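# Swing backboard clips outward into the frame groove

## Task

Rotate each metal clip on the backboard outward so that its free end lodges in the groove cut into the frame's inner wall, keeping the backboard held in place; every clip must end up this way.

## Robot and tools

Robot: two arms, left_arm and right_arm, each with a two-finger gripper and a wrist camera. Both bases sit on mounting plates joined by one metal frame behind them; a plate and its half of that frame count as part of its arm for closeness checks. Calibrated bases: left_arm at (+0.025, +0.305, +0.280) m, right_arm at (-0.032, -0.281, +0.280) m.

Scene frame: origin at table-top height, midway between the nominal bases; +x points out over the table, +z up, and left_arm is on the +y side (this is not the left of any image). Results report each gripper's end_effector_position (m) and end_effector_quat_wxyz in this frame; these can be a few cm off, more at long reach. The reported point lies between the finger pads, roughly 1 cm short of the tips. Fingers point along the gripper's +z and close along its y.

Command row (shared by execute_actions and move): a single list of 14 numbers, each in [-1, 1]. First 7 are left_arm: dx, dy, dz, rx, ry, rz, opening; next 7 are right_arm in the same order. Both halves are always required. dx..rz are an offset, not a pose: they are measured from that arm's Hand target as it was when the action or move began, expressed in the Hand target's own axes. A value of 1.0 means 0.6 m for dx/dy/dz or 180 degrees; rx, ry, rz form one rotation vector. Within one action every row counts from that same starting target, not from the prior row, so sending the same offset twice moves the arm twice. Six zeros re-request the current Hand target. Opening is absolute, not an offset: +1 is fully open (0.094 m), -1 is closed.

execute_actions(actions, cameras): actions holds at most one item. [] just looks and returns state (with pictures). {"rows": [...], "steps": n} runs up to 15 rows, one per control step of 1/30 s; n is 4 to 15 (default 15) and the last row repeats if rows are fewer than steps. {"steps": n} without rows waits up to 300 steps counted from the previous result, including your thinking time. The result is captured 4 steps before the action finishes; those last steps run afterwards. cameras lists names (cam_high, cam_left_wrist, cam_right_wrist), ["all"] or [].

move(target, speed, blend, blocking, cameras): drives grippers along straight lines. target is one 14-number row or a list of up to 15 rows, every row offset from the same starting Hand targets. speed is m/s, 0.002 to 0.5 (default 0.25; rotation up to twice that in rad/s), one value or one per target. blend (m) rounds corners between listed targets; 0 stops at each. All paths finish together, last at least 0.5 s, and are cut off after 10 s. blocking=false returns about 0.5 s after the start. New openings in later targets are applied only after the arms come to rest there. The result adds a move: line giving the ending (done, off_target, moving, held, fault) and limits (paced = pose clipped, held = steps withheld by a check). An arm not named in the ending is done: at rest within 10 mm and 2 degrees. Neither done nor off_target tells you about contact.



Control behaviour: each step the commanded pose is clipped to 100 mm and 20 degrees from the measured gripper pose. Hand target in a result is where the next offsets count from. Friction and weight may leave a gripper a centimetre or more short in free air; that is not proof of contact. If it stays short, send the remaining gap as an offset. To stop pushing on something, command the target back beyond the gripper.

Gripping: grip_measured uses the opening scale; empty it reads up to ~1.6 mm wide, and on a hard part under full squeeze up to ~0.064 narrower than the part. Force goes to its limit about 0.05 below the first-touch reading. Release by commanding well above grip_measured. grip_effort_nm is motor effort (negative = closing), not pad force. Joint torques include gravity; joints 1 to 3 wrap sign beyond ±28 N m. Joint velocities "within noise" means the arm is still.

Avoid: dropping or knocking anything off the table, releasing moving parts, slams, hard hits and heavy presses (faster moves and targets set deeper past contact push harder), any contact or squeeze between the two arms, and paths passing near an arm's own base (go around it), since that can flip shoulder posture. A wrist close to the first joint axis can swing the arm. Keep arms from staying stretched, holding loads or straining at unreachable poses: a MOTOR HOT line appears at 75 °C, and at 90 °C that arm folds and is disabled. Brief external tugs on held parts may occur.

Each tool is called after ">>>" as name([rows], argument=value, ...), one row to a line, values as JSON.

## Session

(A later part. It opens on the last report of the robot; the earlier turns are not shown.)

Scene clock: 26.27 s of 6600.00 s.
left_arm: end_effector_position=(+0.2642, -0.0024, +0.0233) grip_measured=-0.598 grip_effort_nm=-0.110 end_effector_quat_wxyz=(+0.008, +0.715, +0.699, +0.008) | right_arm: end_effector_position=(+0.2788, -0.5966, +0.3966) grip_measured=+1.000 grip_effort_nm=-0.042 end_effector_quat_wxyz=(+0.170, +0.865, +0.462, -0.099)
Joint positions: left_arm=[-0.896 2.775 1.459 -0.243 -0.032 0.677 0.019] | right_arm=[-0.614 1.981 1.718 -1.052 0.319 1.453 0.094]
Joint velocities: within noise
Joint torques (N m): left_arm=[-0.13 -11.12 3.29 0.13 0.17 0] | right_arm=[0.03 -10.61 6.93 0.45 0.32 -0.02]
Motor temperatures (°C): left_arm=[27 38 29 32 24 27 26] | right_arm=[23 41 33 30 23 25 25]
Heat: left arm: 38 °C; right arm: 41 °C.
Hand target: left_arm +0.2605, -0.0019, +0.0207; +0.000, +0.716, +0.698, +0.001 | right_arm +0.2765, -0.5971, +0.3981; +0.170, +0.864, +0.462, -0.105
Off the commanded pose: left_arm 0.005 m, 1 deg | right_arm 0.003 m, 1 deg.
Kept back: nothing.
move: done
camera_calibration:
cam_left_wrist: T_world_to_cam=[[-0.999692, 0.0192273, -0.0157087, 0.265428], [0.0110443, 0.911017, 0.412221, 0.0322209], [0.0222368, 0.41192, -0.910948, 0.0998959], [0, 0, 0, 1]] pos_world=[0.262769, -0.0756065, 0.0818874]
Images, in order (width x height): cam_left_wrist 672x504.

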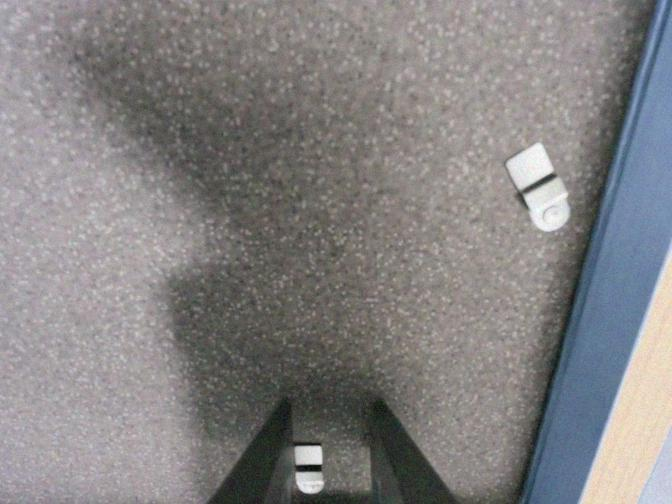

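>>> move(target=[0,-0.025,0,0,0,0,-0.6,0,0,0,0,0,0,1], cameras=["cam_left_wrist"], speed=0.08)

>>> zoom_image(camera="cam_left_wrist", region=[200, 274, 450, 504])

Scene clock: 27.30 s of 6600.00 s.
left_arm: end_effector_position=(+0.2576, -0.0030, +0.0228) grip_measured=-0.598 grip_effort_nm=-0.110 end_effector_quat_wxyz=(+0.010, +0.715, +0.698, +0.011) | right_arm: end_effector_position=(+0.2788, -0.5966, +0.3966) grip_measured=+1.000 grip_effort_nm=-0.032 end_effector_quat_wxyz=(+0.170, +0.865, +0.462, -0.099)
Joint positions: left_arm=[-0.914 2.77 1.437 -0.224 -0.038 0.662 0.019] | right_arm=[-0.614 1.981 1.718 -1.052 0.319 1.453 0.094]
Joint velocities: within noise
Joint torques (N m): left_arm=[-1.17 -11.89 1.21 0.26 0.23 -0.13] | right_arm=[0.06 -10.32 7.05 0.44 0.31 -0.02]
Motor temperatures (°C): left_arm=[27 38 29 32 24 27 26] | right_arm=[23 41 33 30 23 25 25]
Heat: left arm: 38 °C; right arm: 41 °C.
Hand target: left_arm +0.2454, -0.0015, +0.0207; +0.000, +0.716, +0.698, +0.001 | right_arm +0.2765, -0.5971, +0.3981; +0.170, +0.864, +0.462, -0.105
Off the commanded pose: left_arm 0.012 m, 2 deg | right_arm 0.003 m, 1 deg.
Kept back: nothing.
move: off_target (left_arm)
camera_calibration:
cam_left_wrist: T_world_to_cam=[[-0.999534, 0.0210368, -0.0221128, 0.258893], [0.0100156, 0.910473, 0.413447, 0.0333467], [0.0288307, 0.413033, -0.91026, 0.0981479], [0, 0, 0, 1]] pos_world=[0.255609, -0.0763459, 0.0812778]
Images, in order (width x height): cam_left_wrist 672x504.

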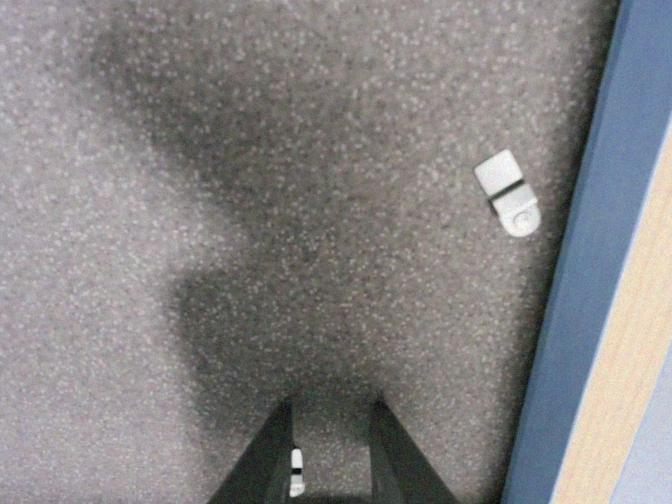

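Scaled by 2.016 from the camera's 672x504 image, which has a finer 960x720 frame.

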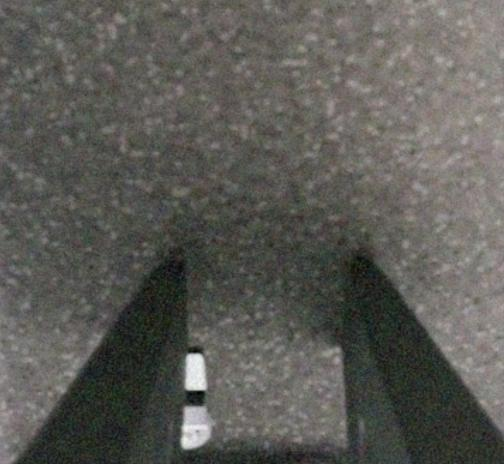

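>>> move([
  [0,0.02,0,0,0,0,-0.35,0,0,0,0,0,0,1],
  [0,0.02,-0.05,0,0,0,-0.35,0,0,0,0,0,0,1],
], cameras=["cam_left_wrist"], speed=0.08)

>>> zoom_image(camera="cam_left_wrist", region=[200, 274, 450, 504])

Scene clock: 29.90 s of 6600.00 s.
left_arm: end_effector_position=(+0.2569, -0.0009, +0.0417) grip_measured=-0.353 grip_effort_nm=0.159 end_effector_quat_wxyz=(+0.000, +0.715, +0.699, +0.006) | right_arm: end_effector_position=(+0.2788, -0.5966, +0.3966) grip_measured=+1.000 grip_effort_nm=-0.037 end_effector_quat_wxyz=(+0.170, +0.865, +0.462, -0.099)
Joint positions: left_arm=[-0.907 2.71 1.416 -0.28 -0.026 0.667 0.03] | right_arm=[-0.614 1.981 1.718 -1.052 0.319 1.453 0.094]
Joint velocities: within noise
Joint torques (N m): left_arm=[0.14 -14.37 2.03 0.08 0.11 0.02] | right_arm=[-0.12 -10.48 7.06 0.47 0.28 -0.03]
Motor temperatures (°C): left_arm=[27 38 29 32 24 27 26] | right_arm=[23 41 33 30 23 25 25]
Heat: left arm: 38 °C; right arm: 41 °C.
Hand target: left_arm +0.2573, -0.0018, +0.0507; +0.000, +0.716, +0.698, +0.001 | right_arm +0.2765, -0.5971, +0.3981; +0.170, +0.864, +0.462, -0.105
Off the commanded pose: left_arm 0.009 m, 1 deg | right_arm 0.003 m, 1 deg.
Kept back: nothing.
move: done
camera_calibration:
cam_left_wrist: T_world_to_cam=[[-0.999808, 0.0195454, -0.00161489, 0.257783], [0.0170654, 0.907607, 0.419473, 0.0215028], [0.00966446, 0.419365, -0.907766, 0.119353], [0, 0, 0, 1]] pos_world=[0.256213, -0.0746073, 0.0997415]
Images, in order (width x height): cam_left_wrist 672x504.

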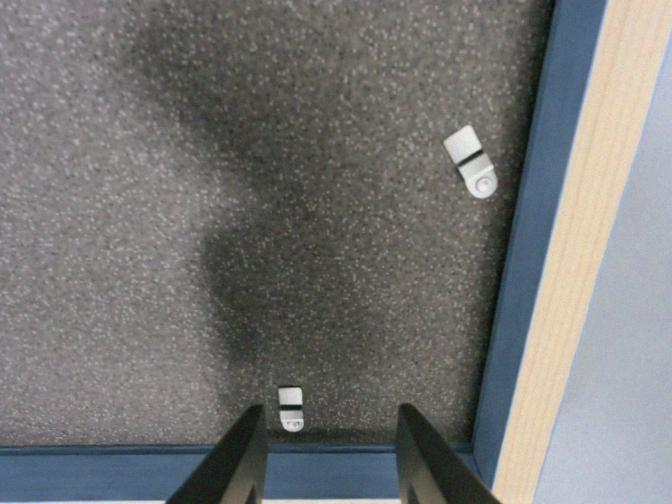

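Scaled by 2.016 from the camera's 672x504 image, which has a finer 960x720 frame.

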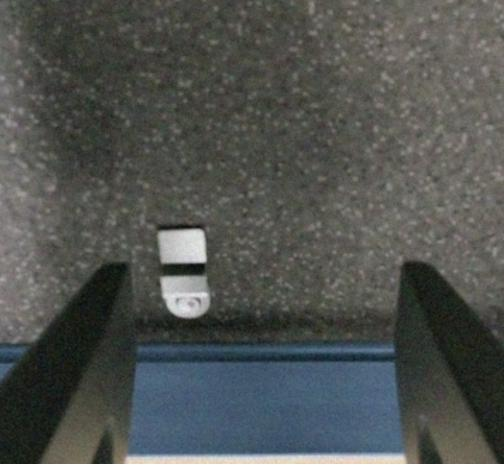

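>>> move([
  [0.0068,0.021,0,0,0,0,-0.4,0,0,0,0,0,0,1],
  [0.0068,0.021,0.0378,0,0,0,-0.4,0,0,0,0,0,0,1],
], cameras=["cam_left_wrist"], speed=0.08)

>>> zoom_image(camera="cam_left_wrist", region=[200, 274, 450, 504])

Scene clock: 31.47 s of 6600.00 s.
left_arm: end_effector_position=(+0.2692, +0.0062, +0.0315) grip_measured=-0.397 grip_effort_nm=-0.120 end_effector_quat_wxyz=(-0.003, +0.713, +0.701, +0.006) | right_arm: end_effector_position=(+0.2788, -0.5966, +0.3966) grip_measured=+1.000 grip_effort_nm=-0.042 end_effector_quat_wxyz=(+0.170, +0.865, +0.462, -0.099)
Joint positions: left_arm=[-0.869 2.75 1.453 -0.283 -0.024 0.699 0.028] | right_arm=[-0.614 1.981 1.718 -1.052 0.319 1.453 0.094]
Joint velocities: within noise
Joint torques (N m): left_arm=[-0.25 -10.63 3.96 0.27 0.09 0.05] | right_arm=[0.05 -10.52 6.89 0.44 0.26 -0.03]
Motor temperatures (°C): left_arm=[27 39 29 32 24 27 26] | right_arm=[23 42 33 30 23 25 25]
Heat: left arm: 39 °C; right arm: 42 °C.
Hand target: left_arm +0.2703, +0.0019, +0.0281; +0.001, +0.716, +0.698, +0.001 | right_arm +0.2765, -0.5971, +0.3981; +0.170, +0.864, +0.462, -0.105
Off the commanded pose: left_arm 0.006 m, 1 deg | right_arm 0.003 m, 1 deg.
Kept back: nothing.
move: done
camera_calibration:
cam_left_wrist: T_world_to_cam=[[-0.999896, 0.0138924, 0.00387728, 0.269886], [0.014228, 0.905956, 0.423133, 0.0198092], [0.0023657, 0.423144, -0.906059, 0.108887], [0, 0, 0, 1]] pos_world=[0.269318, -0.0677703, 0.0892293]
Images, in order (width x height): cam_left_wrist 672x504.

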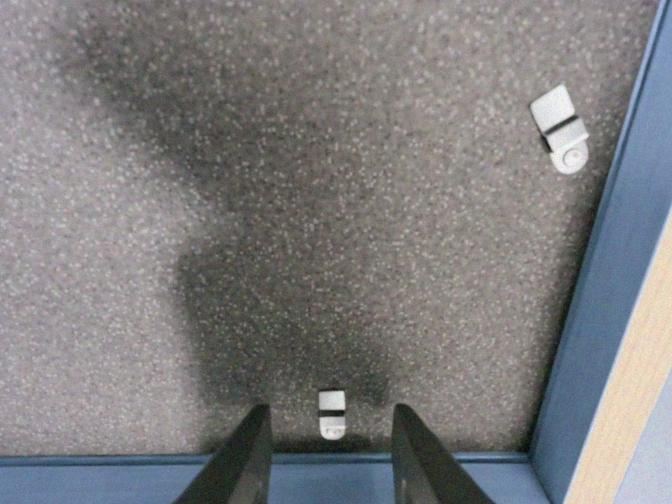

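Scaled by 2.016 from the camera's 672x504 image, which has a finer 960x720 frame.

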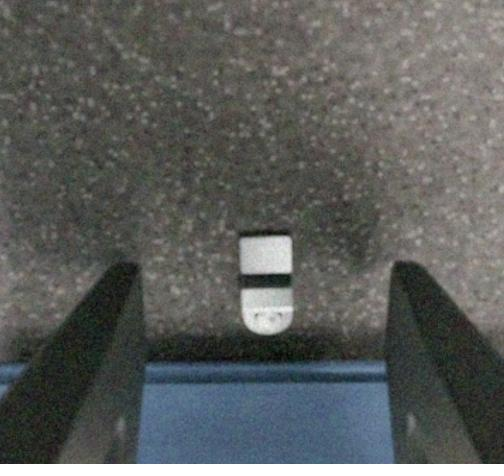

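>>> move([
  [-0.002,0,0.0158,0,0,0,-0.4,0,0,0,0,0,0,1],
  [-0.002,0,0.0158,0,0,0,-0.75,0,0,0,0,0,0,1],
  [-0.002,0,0.0158,0,0,0,-0.88,0,0,0,0,0,0,1],
], cameras=["cam_left_wrist"], speed=0.08)

>>> zoom_image(camera="cam_left_wrist", region=[200, 274, 450, 504])

Scene clock: 34.10 s of 6600.00 s.
left_arm: end_effector_position=(+0.2700, +0.0050, +0.0237) grip_measured=-0.876 grip_effort_nm=-0.198 end_effector_quat_wxyz=(-0.003, +0.713, +0.701, +0.005) | right_arm: end_effector_position=(+0.2788, -0.5966, +0.3966) grip_measured=+1.000 grip_effort_nm=-0.032 end_effector_quat_wxyz=(+0.170, +0.865, +0.462, -0.099)
Joint positions: left_arm=[-0.869 2.779 1.476 -0.277 -0.024 0.699 0.006] | right_arm=[-0.614 1.981 1.718 -1.052 0.319 1.453 0.094]
Joint velocities: within noise
Joint torques (N m): left_arm=[-0.39 -10.32 3.99 0.29 0.08 0.02] | right_arm=[-0.1 -10.43 6.86 0.4 0.24 -0.01]
Motor temperatures (°C): left_arm=[27 39 29 32 24 27 26] | right_arm=[23 42 33 30 23 25 25]
Heat: left arm: 39 °C; right arm: 42 °C.
Hand target: left_arm +0.2702, +0.0007, +0.0186; +0.001, +0.716, +0.698, +0.001 | right_arm +0.2765, -0.5971, +0.3981; +0.170, +0.864, +0.462, -0.105
Off the commanded pose: left_arm 0.007 m, 1 deg | right_arm 0.003 m, 1 deg.
Kept back: nothing.
move: done
camera_calibration:
cam_left_wrist: T_world_to_cam=[[-0.999895, 0.0138906, 0.00417014, 0.270706], [0.0143508, 0.906057, 0.422911, 0.0241792], [0.00209612, 0.422927, -0.906162, 0.102442], [0, 0, 0, 1]] pos_world=[0.270116, -0.0689936, 0.0814748]
Images, in order (width x height): cam_left_wrist 672x504.

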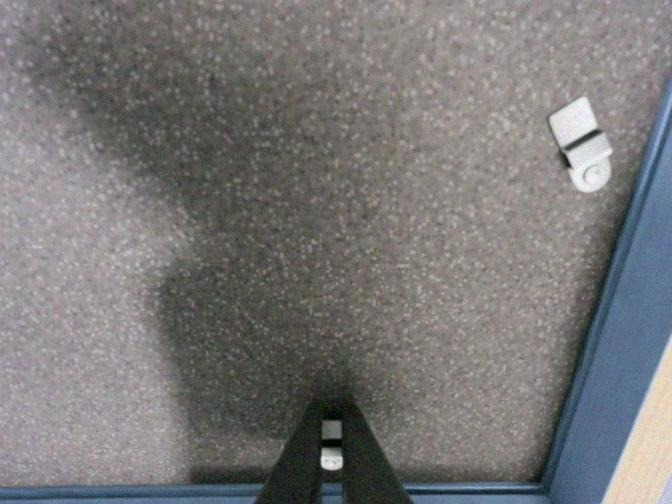

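Scaled by 2.016 from the camera's 672x504 image, which has a finer 960x720 frame.

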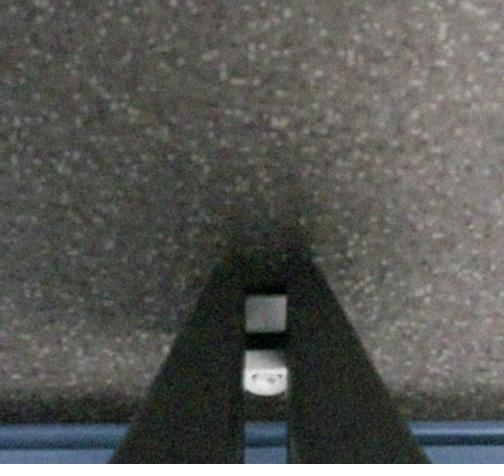

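>>> move([
  [0,0,0,0,0,0,-0.75,0,0,0,0,0,0,1],
  [0,0,0.008,0,0,0,-0.75,0,0,0,0,0,0,1],
  [0,0,0.004,0,0,0,-0.9,0,0,0,0,0,0,1],
], cameras=["cam_left_wrist"], speed=0.08)

>>> zoom_image(camera="cam_left_wrist", region=[270, 384, 400, 504])

Scene clock: 36.30 s of 6600.00 s.
left_arm: end_effector_position=(+0.2712, +0.0028, +0.0233) grip_measured=-0.895 grip_effort_nm=-0.266 end_effector_quat_wxyz=(-0.001, +0.713, +0.701, +0.004) | right_arm: end_effector_position=(+0.2788, -0.5966, +0.3966) grip_measured=+1.000 grip_effort_nm=-0.032 end_effector_quat_wxyz=(+0.170, +0.865, +0.462, -0.099)
Joint positions: left_arm=[-0.869 2.783 1.484 -0.276 -0.021 0.699 0.005] | right_arm=[-0.614 1.981 1.718 -1.052 0.319 1.453 0.094]
Joint velocities: within noise
Joint torques (N m): left_arm=[-0.39 -10 3.75 0.33 0.07 0.02] | right_arm=[-0.08 -10.51 6.95 0.44 0.28 -0.03]
Motor temperatures (°C): left_arm=[27 39 29 32 24 27 26] | right_arm=[23 42 33 30 23 25 25]
Heat: left arm: 39 °C; right arm: 42 °C.
Hand target: left_arm +0.2702, +0.0006, +0.0162; +0.001, +0.716, +0.698, +0.000 | right_arm +0.2765, -0.5971, +0.3981; +0.170, +0.864, +0.462, -0.105
Off the commanded pose: left_arm 0.008 m, 1 deg | right_arm 0.003 m, 1 deg.
Kept back: nothing.
move: done
camera_calibration:
cam_left_wrist: T_world_to_cam=[[-0.9999, 0.0138348, 0.00299413, 0.271968], [0.0138183, 0.90816, 0.418395, 0.0265265], [0.00306924, 0.418394, -0.90826, 0.102749], [0, 0, 0, 1]] pos_world=[0.271259, -0.0708426, 0.0814101]
Images, in order (width x height): cam_left_wrist 672x504.

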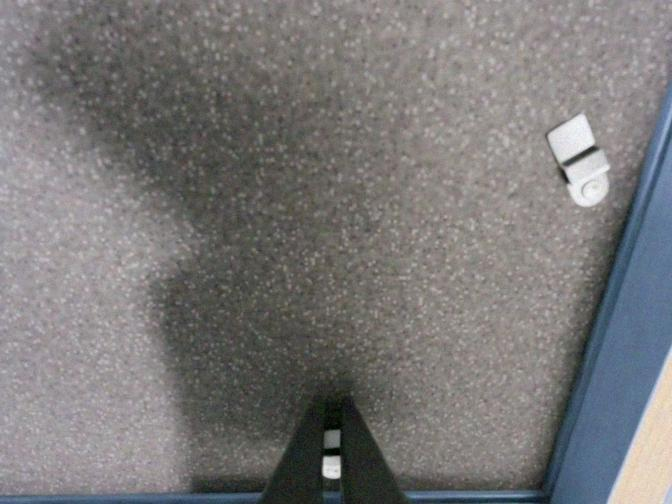

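Scaled by 3.877 from the camera's 672x504 image, which has a finer 960x720 frame.

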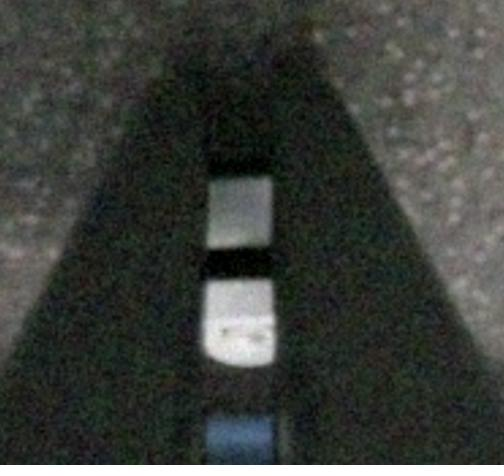

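>>> move([
  [0.002,-0.0087,-0.0025,0,0,0.15,-0.92,0,0,0,0,0,0,1],
  [0.0082,-0.0157,-0.0025,0,0,0.306,-0.92,0,0,0,0,0,0,1],
], cameras=["cam_left_wrist"], speed=0.15)

>>> zoom_image(camera="cam_left_wrist", region=[230, 304, 430, 504])

Scene clock: 40.73 s of 6600.00 s.
left_arm: end_effector_position=(+0.2654, +0.0033, +0.0232) grip_measured=-0.921 grip_effort_nm=0.042 end_effector_quat_wxyz=(-0.001, +0.956, +0.295, +0.002) | right_arm: end_effector_position=(+0.2788, -0.5966, +0.3966) grip_measured=+1.000 grip_effort_nm=-0.042 end_effector_quat_wxyz=(+0.170, +0.865, +0.462, -0.099)
Joint positions: left_arm=[-0.878 2.775 1.459 -0.258 -0.018 1.645 0.004] | right_arm=[-0.614 1.981 1.718 -1.052 0.319 1.453 0.094]
Joint velocities: within noise
Joint torques (N m): left_arm=[-0.46 -11.11 1.4 0.46 0.02 0.03] | right_arm=[-0.03 -10.43 6.84 0.45 0.3 -0.02]
Motor temperatures (°C): left_arm=[27 39 29 32 24 27 26] | right_arm=[23 43 33 30 23 24 25]
Heat: left arm: 39 °C; right arm: 43 °C.
Hand target: left_arm +0.2609, +0.0058, +0.0177; +0.000, +0.958, +0.287, +0.001 | right_arm +0.2765, -0.5971, +0.3981; +0.170, +0.864, +0.462, -0.105
Off the commanded pose: left_arm 0.008 m, 1 deg | right_arm 0.003 m, 1 deg.
Kept back: nothing.
move: done
camera_calibration:
cam_left_wrist: T_world_to_cam=[[-0.565773, 0.824517, 0.00854107, 0.148136], [0.751742, 0.511524, 0.416207, -0.168262], [0.338801, 0.241899, -0.90923, 0.013958], [0, 0, 0, 1]] pos_world=[0.205572, -0.0394474, 0.0814576]
Images, in order (width x height): cam_left_wrist 672x504.

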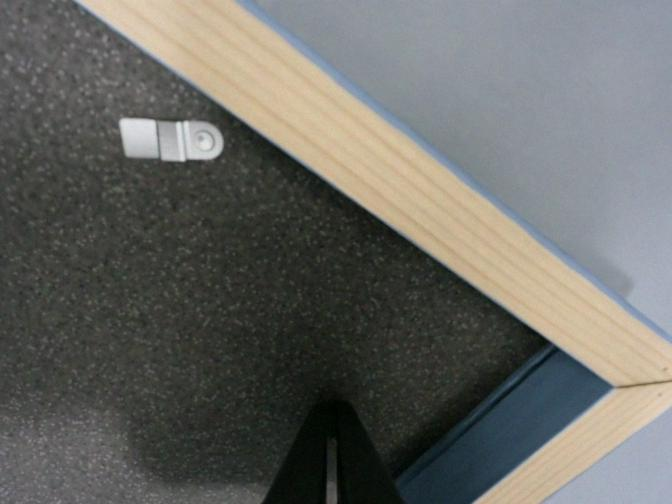

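Scaled by 2.520 from the camera's 672x504 image, which has a finer 960x720 frame.

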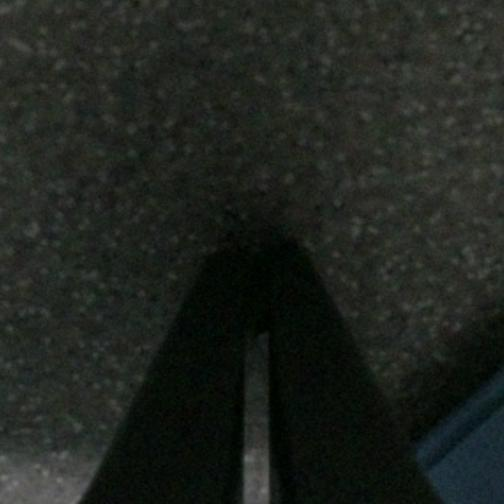

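>>> move([
  [0,0,0,0,0,0,-0.7,0,0,0,0,0,0,1],
  [0,0,-0.05,0,0,0,-0.4,0,0,0,0,0,0,1],
], cameras=["cam_left_wrist"], speed=0.1)

>>> zoom_image(camera="cam_left_wrist", region=[230, 254, 480, 504])

Scene clock: 43.00 s of 6600.00 s.
left_arm: end_effector_position=(+0.2621, +0.0080, +0.0386) grip_measured=-0.403 grip_effort_nm=0.168 end_effector_quat_wxyz=(+0.000, +0.956, +0.293, +0.002) | right_arm: end_effector_position=(+0.2788, -0.5966, +0.3966) grip_measured=+1.000 grip_effort_nm=-0.042 end_effector_quat_wxyz=(+0.170, +0.865, +0.462, -0.099)
Joint positions: left_arm=[-0.878 2.712 1.397 -0.257 -0.018 1.648 0.028] | right_arm=[-0.614 1.981 1.718 -1.052 0.319 1.453 0.094]
Joint velocities: within noise
Joint torques (N m): left_arm=[-0.57 -14.28 2 0.05 0.03 0.02] | right_arm=[0.02 -10.59 7.15 0.43 0.3 -0.06]
Motor temperatures (°C): left_arm=[27 40 29 32 24 27 26] | right_arm=[23 43 33 30 23 24 25]
Heat: left arm: 40 °C; right arm: 43 °C.
Hand target: left_arm +0.2608, +0.0058, +0.0476; +0.000, +0.958, +0.288, +0.001 | right_arm +0.2765, -0.5971, +0.3981; +0.170, +0.864, +0.462, -0.105
Off the commanded pose: left_arm 0.009 m, 1 deg | right_arm 0.003 m, 1 deg.
Kept back: nothing.
move: done
camera_calibration:
cam_left_wrist: T_world_to_cam=[[-0.563282, 0.826238, 0.00663178, 0.141662], [0.752923, 0.509961, 0.41599, -0.174846], [0.340325, 0.239313, -0.909345, 0.027624], [0, 0, 0, 1]] pos_world=[0.20204, -0.0344931, 0.0969146]
Images, in order (width x height): cam_left_wrist 672x504.

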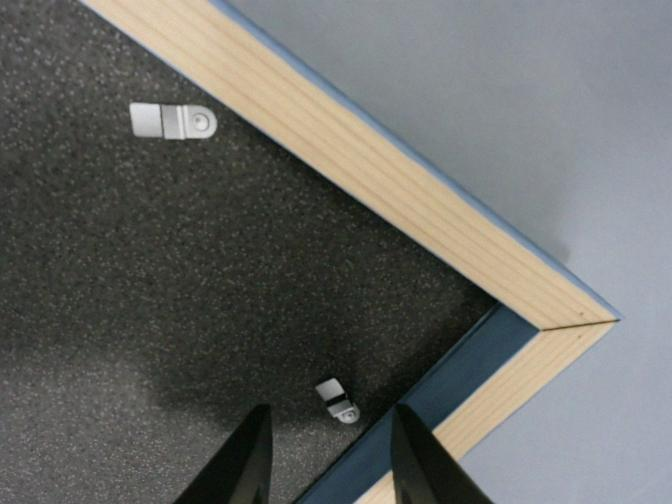

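Scaled by 2.016 from the camera's 672x504 image, which has a finer 960x720 frame.

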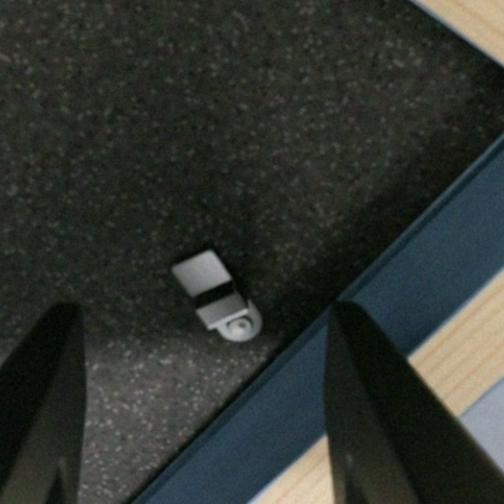

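>>> move(target=[-0.0037,-0.0029,0.033,0,0,-0.028,-0.5,0,0,0,0,0,0,1], cameras=["cam_left_wrist"], speed=0.1)

>>> zoom_image(camera="cam_left_wrist", region=[230, 254, 480, 504])

Scene clock: 44.43 s of 6600.00 s.
left_arm: end_effector_position=(+0.2589, +0.0093, +0.0323) grip_measured=-0.497 grip_effort_nm=-0.120 end_effector_quat_wxyz=(-0.002, +0.945, +0.326, +0.001) | right_arm: end_effector_position=(+0.2788, -0.5966, +0.3966) grip_measured=+1.000 grip_effort_nm=-0.032 end_effector_quat_wxyz=(+0.170, +0.865, +0.462, -0.099)
Joint positions: left_arm=[-0.882 2.73 1.397 -0.244 -0.018 1.574 0.024] | right_arm=[-0.614 1.981 1.718 -1.052 0.319 1.453 0.094]
Joint velocities: within noise
Joint torques (N m): left_arm=[-0.62 -10.19 3.56 0.27 0.02 -0.13] | right_arm=[0.14 -10.51 7.08 0.43 0.3 -0.01]
Motor temperatures (°C): left_arm=[27 40 29 32 24 27 26] | right_arm=[23 43 33 30 23 24 25]
Heat: left arm: 40 °C; right arm: 43 °C.
Hand target: left_arm +0.2580, +0.0061, +0.0279; +0.000, +0.944, +0.329, +0.001 | right_arm +0.2765, -0.5971, +0.3981; +0.170, +0.864, +0.462, -0.105
Off the commanded pose: left_arm 0.006 m, 0 deg | right_arm 0.003 m, 1 deg.
Kept back: nothing.
move: done
camera_calibration:
cam_left_wrist: T_world_to_cam=[[-0.619178, 0.785181, 0.0104522, 0.153529], [0.716763, 0.559688, 0.415933, -0.16161], [0.320733, 0.265028, -0.909335, 0.0275118], [0, 0, 0, 1]] pos_world=[0.202073, -0.0373882, 0.0906315]
Images, in order (width x height): cam_left_wrist 672x504.

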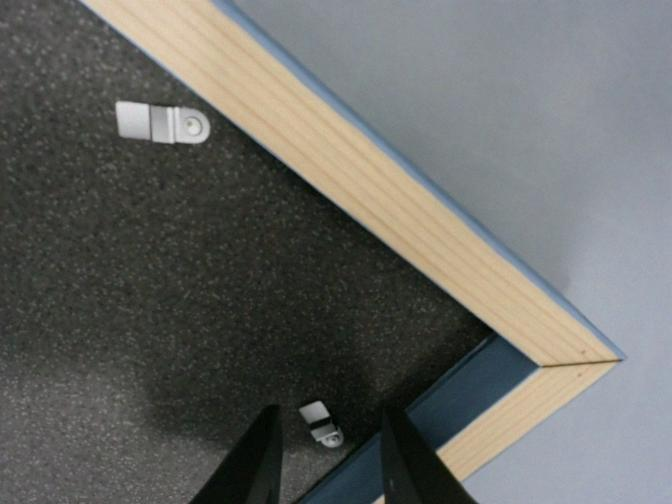

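Scaled by 2.016 from the camera's 672x504 image, which has a finer 960x720 frame.

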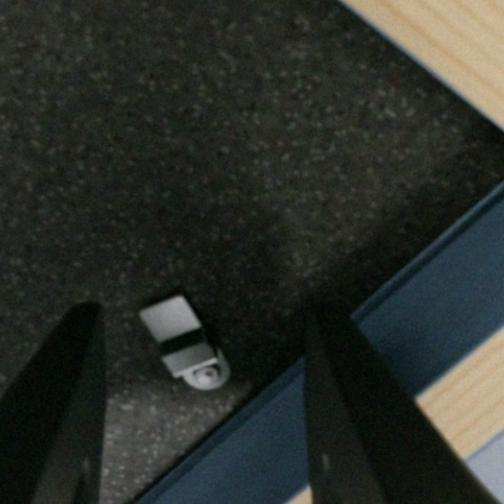

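>>> move([
  [-0.005,0,-0.01,0,0,0,-0.66,0,0,0,0,0,0,1],
  [-0.005,0,0.0165,0,0,0,-0.66,0,0,0,0,0,0,1],
], cameras=["cam_left_wrist"], speed=0.1)

>>> zoom_image(camera="cam_left_wrist", region=[230, 254, 480, 504])

Scene clock: 46.20 s of 6600.00 s.
left_arm: end_effector_position=(+0.2561, +0.0075, +0.0232) grip_measured=-0.657 grip_effort_nm=-0.120 end_effector_quat_wxyz=(-0.002, +0.945, +0.328, +0.001) | right_arm: end_effector_position=(+0.2788, -0.5966, +0.3966) grip_measured=+1.000 grip_effort_nm=-0.037 end_effector_quat_wxyz=(+0.170, +0.865, +0.462, -0.099)
Joint positions: left_arm=[-0.891 2.76 1.413 -0.229 -0.018 1.563 0.016] | right_arm=[-0.614 1.981 1.718 -1.052 0.319 1.453 0.094]
Joint velocities: within noise
Joint torques (N m): left_arm=[-0.55 -10.02 3.71 0.28 0.01 -0.12] | right_arm=[-0.03 -10.61 6.97 0.42 0.3 0.02]
Motor temperatures (°C): left_arm=[27 40 29 32 24 27 26] | right_arm=[23 43 33 30 23 24 25]
Heat: left arm: 40 °C; right arm: 43 °C.
Hand target: left_arm +0.2556, +0.0043, +0.0179; +0.000, +0.944, +0.329, +0.001 | right_arm +0.2765, -0.5971, +0.3981; +0.170, +0.864, +0.462, -0.105
Off the commanded pose: left_arm 0.006 m, 0 deg | right_arm 0.003 m, 1 deg.
Kept back: nothing.
move: done
camera_calibration:
cam_left_wrist: T_world_to_cam=[[-0.621268, 0.783526, 0.0106715, 0.153921], [0.715307, 0.561511, 0.415982, -0.154444], [0.31994, 0.266069, -0.90931, 0.0207186], [0, 0, 0, 1]] pos_world=[0.199473, -0.039392, 0.081443]
Images, in order (width x height): cam_left_wrist 672x504.

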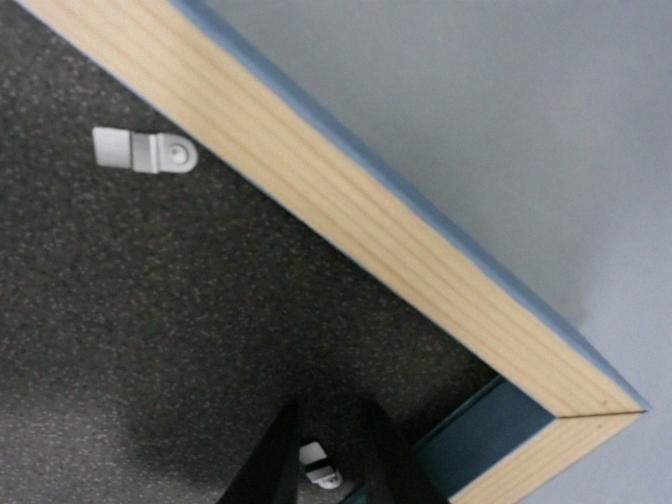

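Scaled by 2.016 from the camera's 672x504 image, which has a finer 960x720 frame.

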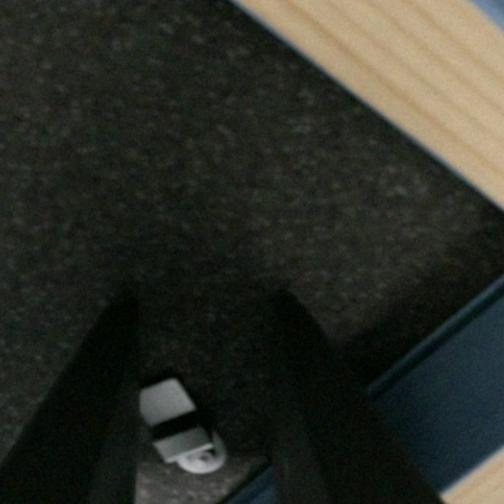

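>>> move([
  [0,0,0.0,0,0,0,-0.8,0,0,0,0,0,0,1],
  [0,0,0.0,0,0,0,-0.89,0,0,0,0,0,0,1],
], cameras=["cam_left_wrist"], speed=0.1)

>>> zoom_image(camera="cam_left_wrist", region=[230, 304, 430, 504])

Scene clock: 48.33 s of 6600.00 s.
left_arm: end_effector_position=(+0.2579, +0.0052, +0.0235) grip_measured=-0.887 grip_effort_nm=-0.125 end_effector_quat_wxyz=(+0.002, +0.945, +0.328, +0.003) | right_arm: end_effector_position=(+0.2788, -0.5966, +0.3966) grip_measured=+1.000 grip_effort_nm=-0.037 end_effector_quat_wxyz=(+0.170, +0.865, +0.462, -0.099)
Joint positions: left_arm=[-0.891 2.76 1.416 -0.223 -0.018 1.563 0.005] | right_arm=[-0.614 1.981 1.718 -1.052 0.319 1.453 0.094]
Joint velocities: within noise
Joint torques (N m): left_arm=[-0.55 -10.03 3.55 0.24 0.02 -0.11] | right_arm=[-0.08 -10.55 6.94 0.42 0.31 -0.02]
Motor temperatures (°C): left_arm=[27 40 29 32 24 27 26] | right_arm=[23 43 33 30 23 24 25]
Heat: left arm: 40 °C; right arm: 43 °C.
Hand target: left_arm +0.2556, +0.0043, +0.0179; +0.000, +0.944, +0.329, +0.001 | right_arm +0.2765, -0.5971, +0.3981; +0.170, +0.864, +0.462, -0.105
Off the commanded pose: left_arm 0.006 m, 0 deg | right_arm 0.003 m, 1 deg.
Kept back: nothing.
move: done
camera_calibration:
cam_left_wrist: T_world_to_cam=[[-0.621399, 0.783493, 0.00151762, 0.157044], [0.712903, 0.564608, 0.415918, -0.153954], [0.325011, 0.259533, -0.909401, 0.0197619], [0, 0, 0, 1]] pos_world=[0.200919, -0.0412481, 0.0817654]
Images, in order (width x height): cam_left_wrist 672x504.

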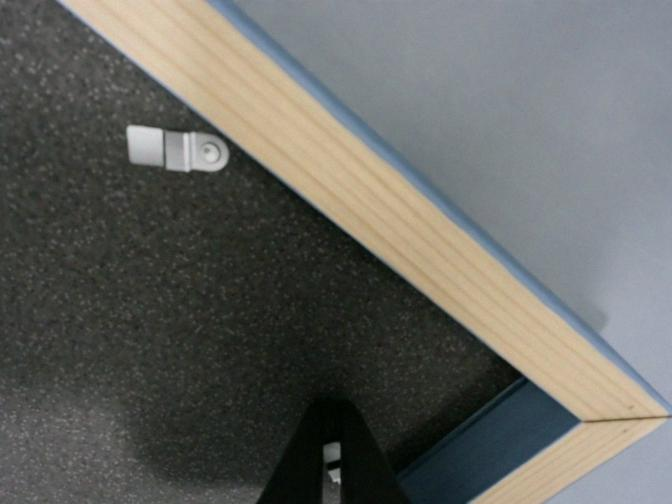

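Scaled by 2.520 from the camera's 672x504 image, which has a finer 960x720 frame.

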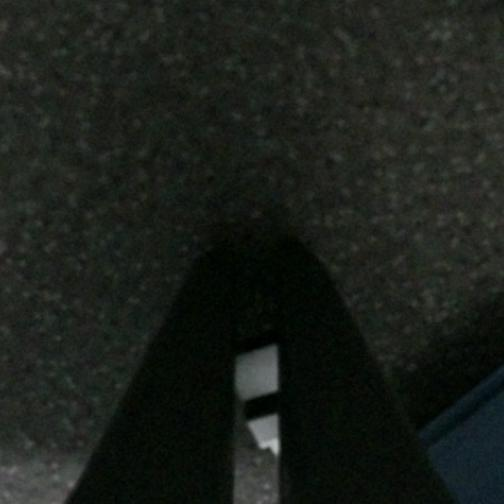

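>>> move([
  [0,0,0,0,0,0,-0.6,0,0,0,0,0,0,1],
  [0,0,-0.04,0,0,0,-0.5,0,0,0,0,0,0,1],
], cameras=["cam_left_wrist"], speed=0.1)

>>> zoom_image(camera="cam_left_wrist", region=[230, 304, 430, 504])

Scene clock: 50.93 s of 6600.00 s.
left_arm: end_effector_position=(+0.2565, +0.0072, +0.0323) grip_measured=-0.503 grip_effort_nm=0.173 end_effector_quat_wxyz=(-0.001, +0.945, +0.328, +0.002) | right_arm: end_effector_position=(+0.2788, -0.5966, +0.3966) grip_measured=+1.000 grip_effort_nm=-0.032 end_effector_quat_wxyz=(+0.170, +0.865, +0.462, -0.099)
Joint positions: left_arm=[-0.891 2.73 1.396 -0.241 -0.018 1.563 0.023] | right_arm=[-0.614 1.981 1.718 -1.052 0.319 1.453 0.094]
Joint velocities: within noise
Joint torques (N m): left_arm=[-0.64 -14.42 1.91 0.06 0.02 -0.12] | right_arm=[0.05 -10.59 6.93 0.44 0.28 -0.04]
Motor temperatures (°C): left_arm=[27 40 29 32 24 27 26] | right_arm=[23 43 33 30 23 24 25]
Heat: left arm: 40 °C; right arm: 43 °C.
Hand target: left_arm +0.2556, +0.0043, +0.0419; +0.000, +0.944, +0.329, +0.001 | right_arm +0.2765, -0.5971, +0.3981; +0.170, +0.864, +0.462, -0.105
Off the commanded pose: left_arm 0.010 m, 0 deg | right_arm 0.003 m, 1 deg.
Kept back: nothing.
move: done
camera_calibration:
cam_left_wrist: T_world_to_cam=[[-0.621897, 0.78305, 0.00876116, 0.154444], [0.714376, 0.562702, 0.415973, -0.158106], [0.320797, 0.264951, -0.909335, 0.0287297], [0, 0, 0, 1]] pos_world=[0.199779, -0.0395826, 0.0905397]
Images, in order (width x height): cam_left_wrist 672x504.

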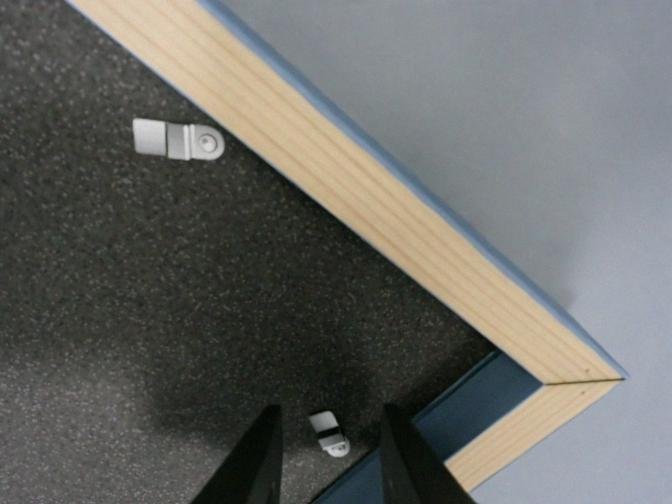

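Scaled by 2.520 from the camera's 672x504 image, which has a finer 960x720 frame.

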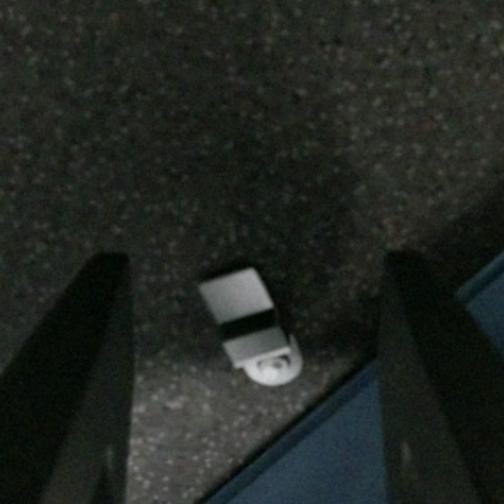

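>>> move([
  [0.009,0.0074,-0.01,0,0,-0.1056,-0.55,0,0,0,0,0,0,1],
  [0.009,0.0074,0.0225,0,0,-0.1056,-0.55,0,0,0,0,0,0,1],
], cameras=["cam_left_wrist"], speed=0.1)

>>> zoom_image(camera="cam_left_wrist", region=[230, 304, 430, 504])

Scene clock: 54.17 s of 6600.00 s.
left_arm: end_effector_position=(+0.2598, +0.0053, +0.0331) grip_measured=-0.547 grip_effort_nm=-0.120 end_effector_quat_wxyz=(-0.002, +0.880, +0.475, +0.002) | right_arm: end_effector_position=(+0.2788, -0.5966, +0.3966) grip_measured=+1.000 grip_effort_nm=-0.037 end_effector_quat_wxyz=(+0.170, +0.865, +0.462, -0.099)
Joint positions: left_arm=[-0.887 2.734 1.418 -0.261 -0.018 1.246 0.021] | right_arm=[-0.614 1.981 1.718 -1.052 0.319 1.453 0.094]
Joint velocities: within noise
Joint torques (N m): left_arm=[0.27 -10.24 3.82 0.28 0.02 -0.11] | right_arm=[-0.01 -10.66 6.93 0.4 0.26 -0.03]
Motor temperatures (°C): left_arm=[27 41 29 32 24 27 26] | right_arm=[23 43 33 30 23 24 25]
Heat: left arm: 41 °C; right arm: 43 °C.
Hand target: left_arm +0.2627, +0.0042, +0.0285; +0.000, +0.877, +0.481, +0.001 | right_arm +0.2765, -0.5971, +0.3981; +0.170, +0.864, +0.462, -0.105
Off the commanded pose: left_arm 0.006 m, 1 deg | right_arm 0.003 m, 1 deg.
Kept back: nothing.
move: done
camera_calibration:
cam_left_wrist: T_world_to_cam=[[-0.837072, 0.547003, 0.00991154, 0.215113], [0.500653, 0.758587, 0.417004, -0.105322], [0.220584, 0.354024, -0.908851, 0.0544943], [0, 0, 0, 1]] pos_world=[0.220775, -0.0570641, 0.0913148]
Images, in order (width x height): cam_left_wrist 672x504.

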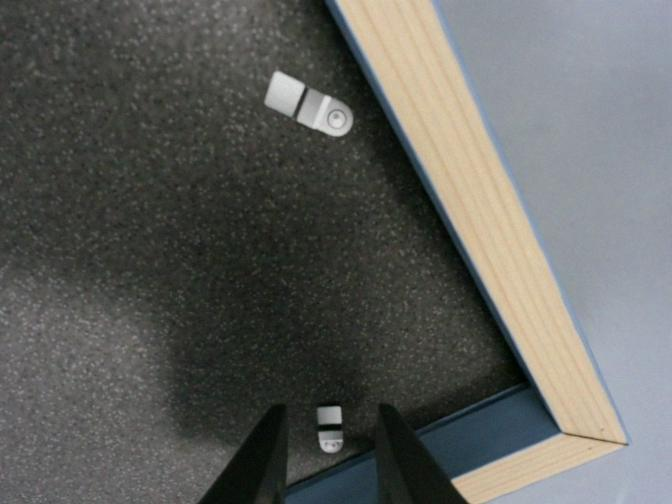

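Scaled by 2.520 from the camera's 672x504 image, which has a finer 960x720 frame.

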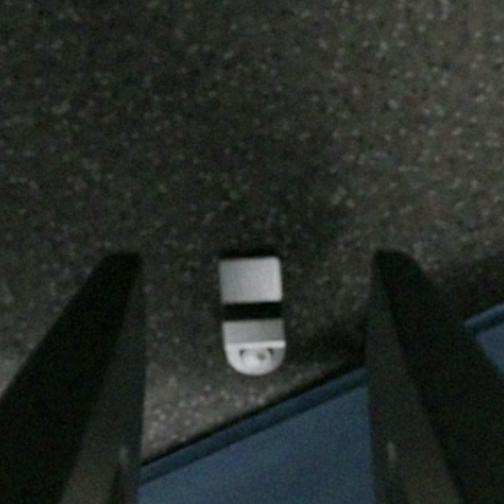

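>>> move([
  [0,0,0.0178,0,0,0,-0.55,0,0,0,0,0,0,1],
  [0,0,0.0178,0,0,0,-0.85,0,0,0,0,0,0,1],
  [0,0,0.0178,0,0,0,-1,0,0,0,0,0,0,1],
], cameras=["cam_left_wrist"], speed=0.1)

>>> zoom_image(camera="cam_left_wrist", region=[230, 304, 430, 504])

Scene clock: 56.83 s of 6600.00 s.
left_arm: end_effector_position=(+0.2624, +0.0018, +0.0239) grip_measured=-0.986 grip_effort_nm=-0.706 end_effector_quat_wxyz=(+0.003, +0.880, +0.475, +0.003) | right_arm: end_effector_position=(+0.2788, -0.5966, +0.3966) grip_measured=+1.000 grip_effort_nm=-0.042 end_effector_quat_wxyz=(+0.170, +0.865, +0.462, -0.099)
Joint positions: left_arm=[-0.887 2.768 1.444 -0.241 -0.018 1.245 0.001] | right_arm=[-0.614 1.981 1.718 -1.052 0.319 1.453 0.094]
Joint velocities: within noise
Joint torques (N m): left_arm=[0.28 -10.14 3.36 0.26 0.03 -0.11] | right_arm=[-0.01 -10.58 6.8 0.44 0.31 -0.04]
Motor temperatures (°C): left_arm=[27 41 29 31 24 27 26] | right_arm=[23 43 33 30 23 24 25]
Heat: left arm: 41 °C; right arm: 43 °C.
Hand target: left_arm +0.2626, +0.0041, +0.0178; +0.000, +0.877, +0.481, +0.001 | right_arm +0.2765, -0.5971, +0.3981; +0.170, +0.864, +0.462, -0.105
Off the commanded pose: left_arm 0.007 m, 1 deg | right_arm 0.003 m, 1 deg.
Kept back: nothing.
move: done
camera_calibration:
cam_left_wrist: T_world_to_cam=[[-0.837394, 0.546599, -0.000560104, 0.219663], [0.497418, 0.762472, 0.413777, -0.0991724], [0.226597, 0.346216, -0.910378, 0.0452518], [0, 0, 0, 1]] pos_world=[0.22302, -0.0601179, 0.0823545]
Images, in order (width x height): cam_left_wrist 672x504.

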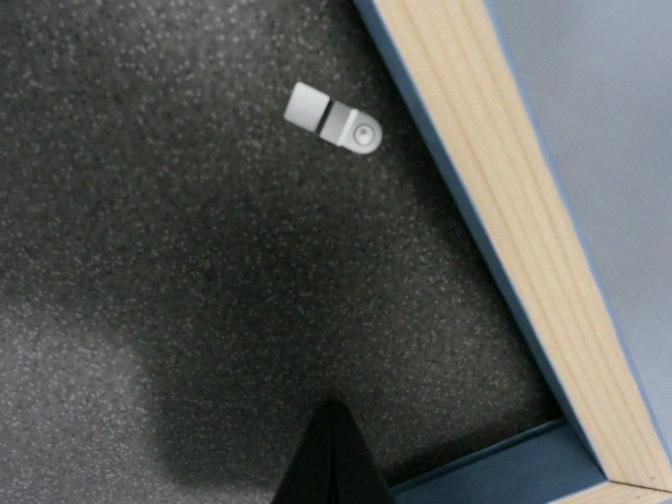

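Scaled by 2.520 from the camera's 672x504 image, which has a finer 960x720 frame.

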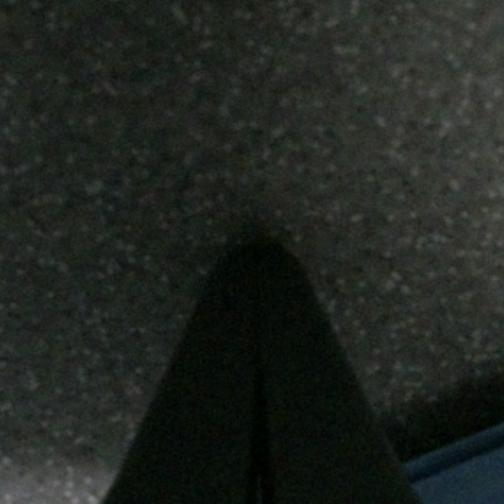

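>>> move([
  [0,0,0,0,0,0,-0.55,0,0,0,0,0,0,1],
  [0,0,0.014,0,0,0,-0.55,0,0,0,0,0,0,1],
], cameras=["cam_left_wrist"], speed=0.05)

>>> zoom_image(camera="cam_left_wrist", region=[230, 304, 430, 504])

Scene clock: 58.50 s of 6600.00 s.
left_arm: end_effector_position=(+0.2632, +0.0008, +0.0227) grip_measured=-0.553 grip_effort_nm=0.168 end_effector_quat_wxyz=(+0.003, +0.880, +0.475, +0.003) | right_arm: end_effector_position=(+0.2788, -0.5966, +0.3966) grip_measured=+1.000 grip_effort_nm=-0.037 end_effector_quat_wxyz=(+0.170, +0.865, +0.462, -0.099)
Joint positions: left_arm=[-0.887 2.774 1.453 -0.245 -0.018 1.245 0.021] | right_arm=[-0.614 1.981 1.718 -1.052 0.319 1.453 0.094]
Joint velocities: within noise
Joint torques (N m): left_arm=[0.29 -8.38 3.82 0.4 0.02 -0.11] | right_arm=[-0.09 -10.45 7.09 0.43 0.32 -0.01]
Motor temperatures (°C): left_arm=[27 41 29 31 24 27 26] | right_arm=[23 43 33 30 23 24 25]
Heat: left arm: 41 °C; right arm: 43 °C.
Hand target: left_arm +0.2627, +0.0041, +0.0094; +0.000, +0.877, +0.481, +0.001 | right_arm +0.2765, -0.5971, +0.3981; +0.170, +0.864, +0.462, -0.105
Off the commanded pose: left_arm 0.014 m, 1 deg | right_arm 0.003 m, 1 deg.
Kept back: nothing.
move: off_target (left_arm)
camera_calibration:
cam_left_wrist: T_world_to_cam=[[-0.837394, 0.546599, -0.000560104, 0.220855], [0.497418, 0.762472, 0.413777, -0.0983158], [0.226597, 0.346216, -0.910378, 0.0443898], [0, 0, 0, 1]] pos_world=[0.223788, -0.0611243, 0.081216]
Images, in order (width x height): cam_left_wrist 672x504.

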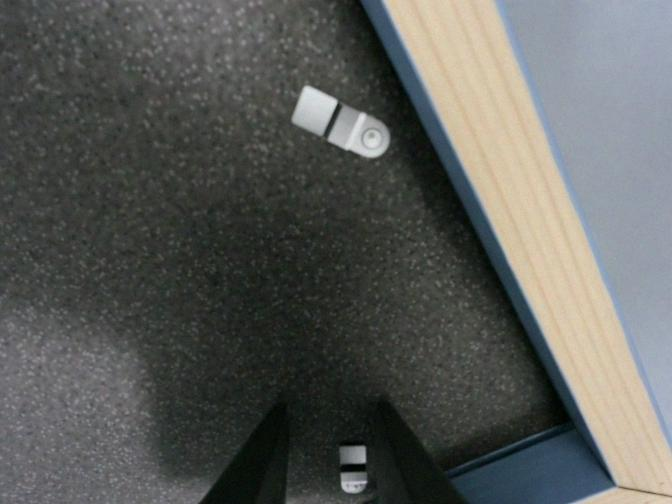

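Scaled by 2.520 from the camera's 672x504 image, which has a finer 960x720 frame.

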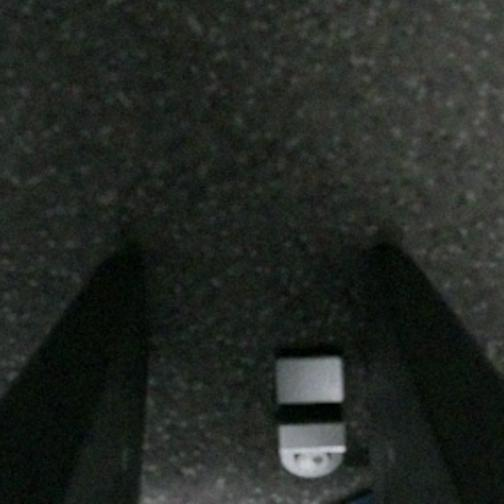

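>>> move([
  [0.0085,-0.0043,-0.055,0,0,0,-0.55,0,0,0,0,0,0,1],
  [0.0085,-0.0043,-0.0125,0,0,0,-0.55,0,0,0,0,0,0,1],
], cameras=["cam_left_wrist"], speed=0.1)

>>> zoom_image(camera="cam_left_wrist", region=[230, 304, 430, 504])

Scene clock: 59.73 s of 6600.00 s.
left_arm: end_effector_position=(+0.2618, +0.0094, +0.0231) grip_measured=-0.553 grip_effort_nm=0.159 end_effector_quat_wxyz=(+0.000, +0.877, +0.480, +0.002) | right_arm: end_effector_position=(+0.2788, -0.5966, +0.3966) grip_measured=+1.000 grip_effort_nm=-0.032 end_effector_quat_wxyz=(+0.170, +0.865, +0.462, -0.099)
Joint positions: left_arm=[-0.876 2.762 1.419 -0.229 -0.018 1.245 0.021] | right_arm=[-0.614 1.981 1.718 -1.052 0.319 1.453 0.094]
Joint velocities: within noise
Joint torques (N m): left_arm=[0.23 -9.84 3.58 0.29 0.02 -0.02] | right_arm=[0.1 -10.48 7.05 0.48 0.29 -0.05]
Motor temperatures (°C): left_arm=[27 41 29 31 24 27 26] | right_arm=[23 43 33 30 23 24 25]
Heat: left arm: 41 °C; right arm: 43 °C.
Hand target: left_arm +0.2632, +0.0098, +0.0169; +0.000, +0.877, +0.481, +0.001 | right_arm +0.2765, -0.5971, +0.3981; +0.170, +0.864, +0.462, -0.105
Off the commanded pose: left_arm 0.006 m, 0 deg | right_arm 0.003 m, 1 deg.
Kept back: nothing.
move: done
camera_calibration:
cam_left_wrist: T_world_to_cam=[[-0.843335, 0.537361, 0.00536569, 0.216489], [0.490644, 0.765868, 0.41559, -0.102638], [0.219212, 0.353114, -0.909536, 0.0439462], [0, 0, 0, 1]] pos_world=[0.223298, -0.0532435, 0.0814644]
Images, in order (width x height): cam_left_wrist 672x504.

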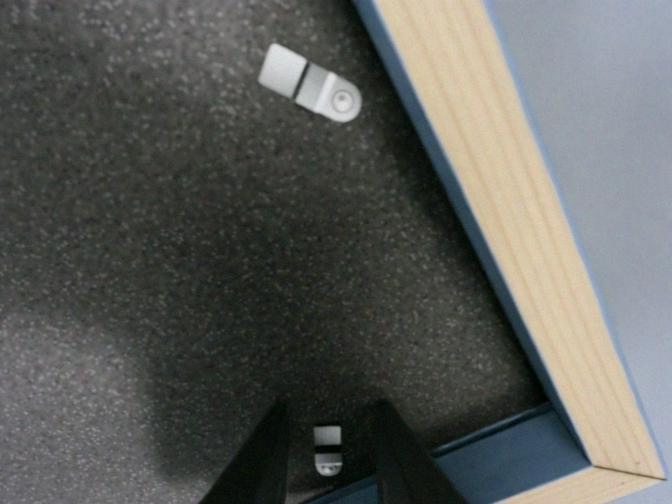

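Scaled by 2.520 from the camera's 672x504 image, which has a finer 960x720 frame.

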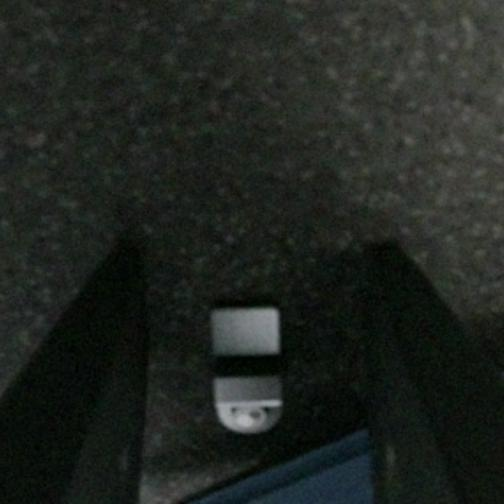

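>>> move([
  [0,0,0,0,0,0,-0.85,0,0,0,0,0,0,1],
  [0,0,0,0,0,0,-1,0,0,0,0,0,0,1],
], cameras=["cam_left_wrist"], speed=0.1)

>>> zoom_image(camera="cam_left_wrist", region=[230, 304, 430, 504])

Scene clock: 61.87 s of 6600.00 s.
left_arm: end_effector_position=(+0.2622, +0.0090, +0.0231) grip_measured=-0.946 grip_effort_nm=-1.009 end_effector_quat_wxyz=(+0.001, +0.877, +0.480, +0.003) | right_arm: end_effector_position=(+0.2788, -0.5966, +0.3966) grip_measured=+1.000 grip_effort_nm=-0.037 end_effector_quat_wxyz=(+0.170, +0.865, +0.462, -0.099)
Joint positions: left_arm=[-0.876 2.762 1.419 -0.227 -0.018 1.245 0.003] | right_arm=[-0.614 1.981 1.718 -1.052 0.319 1.453 0.094]
Joint velocities: within noise
Joint torques (N m): left_arm=[0.24 -9.85 3.58 0.27 0.03 -0.01] | right_arm=[-0.02 -10.43 7.02 0.43 0.31 -0.01]
Motor temperatures (°C): left_arm=[27 41 29 31 24 27 26] | right_arm=[23 44 33 30 23 24 25]
Heat: left arm: 41 °C; right arm: 44 °C.
Hand target: left_arm +0.2632, +0.0099, +0.0168; +0.000, +0.877, +0.481, +0.001 | right_arm +0.2765, -0.5971, +0.3981; +0.170, +0.864, +0.462, -0.105
Off the commanded pose: left_arm 0.006 m, 0 deg | right_arm 0.003 m, 1 deg.
Kept back: nothing.
move: done
camera_calibration:
cam_left_wrist: T_world_to_cam=[[-0.84336, 0.537341, 0.00307645, 0.217109], [0.489902, 0.766527, 0.41525, -0.102335], [0.220773, 0.351712, -0.909702, 0.0436065], [0, 0, 0, 1]] pos_world=[0.223608, -0.0535562, 0.0814955]
Images, in order (width x height): cam_left_wrist 672x504.

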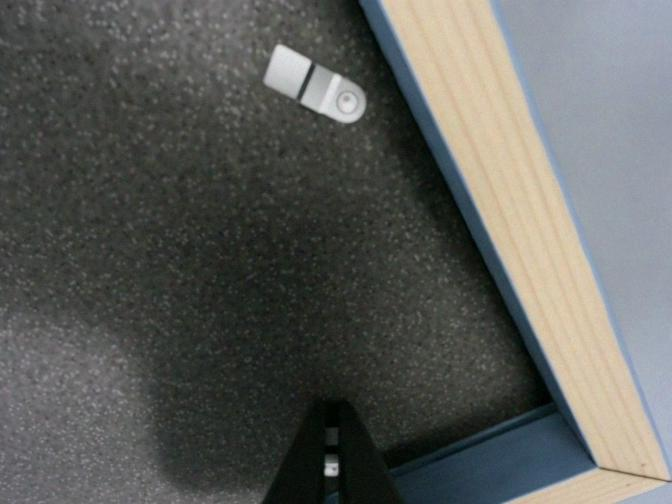

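Scaled by 2.520 from the camera's 672x504 image, which has a finer 960x720 frame.

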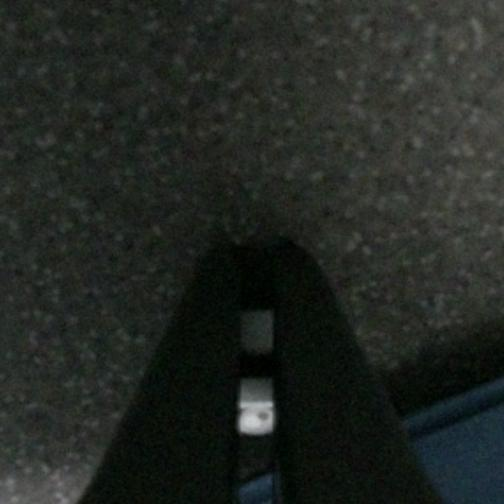

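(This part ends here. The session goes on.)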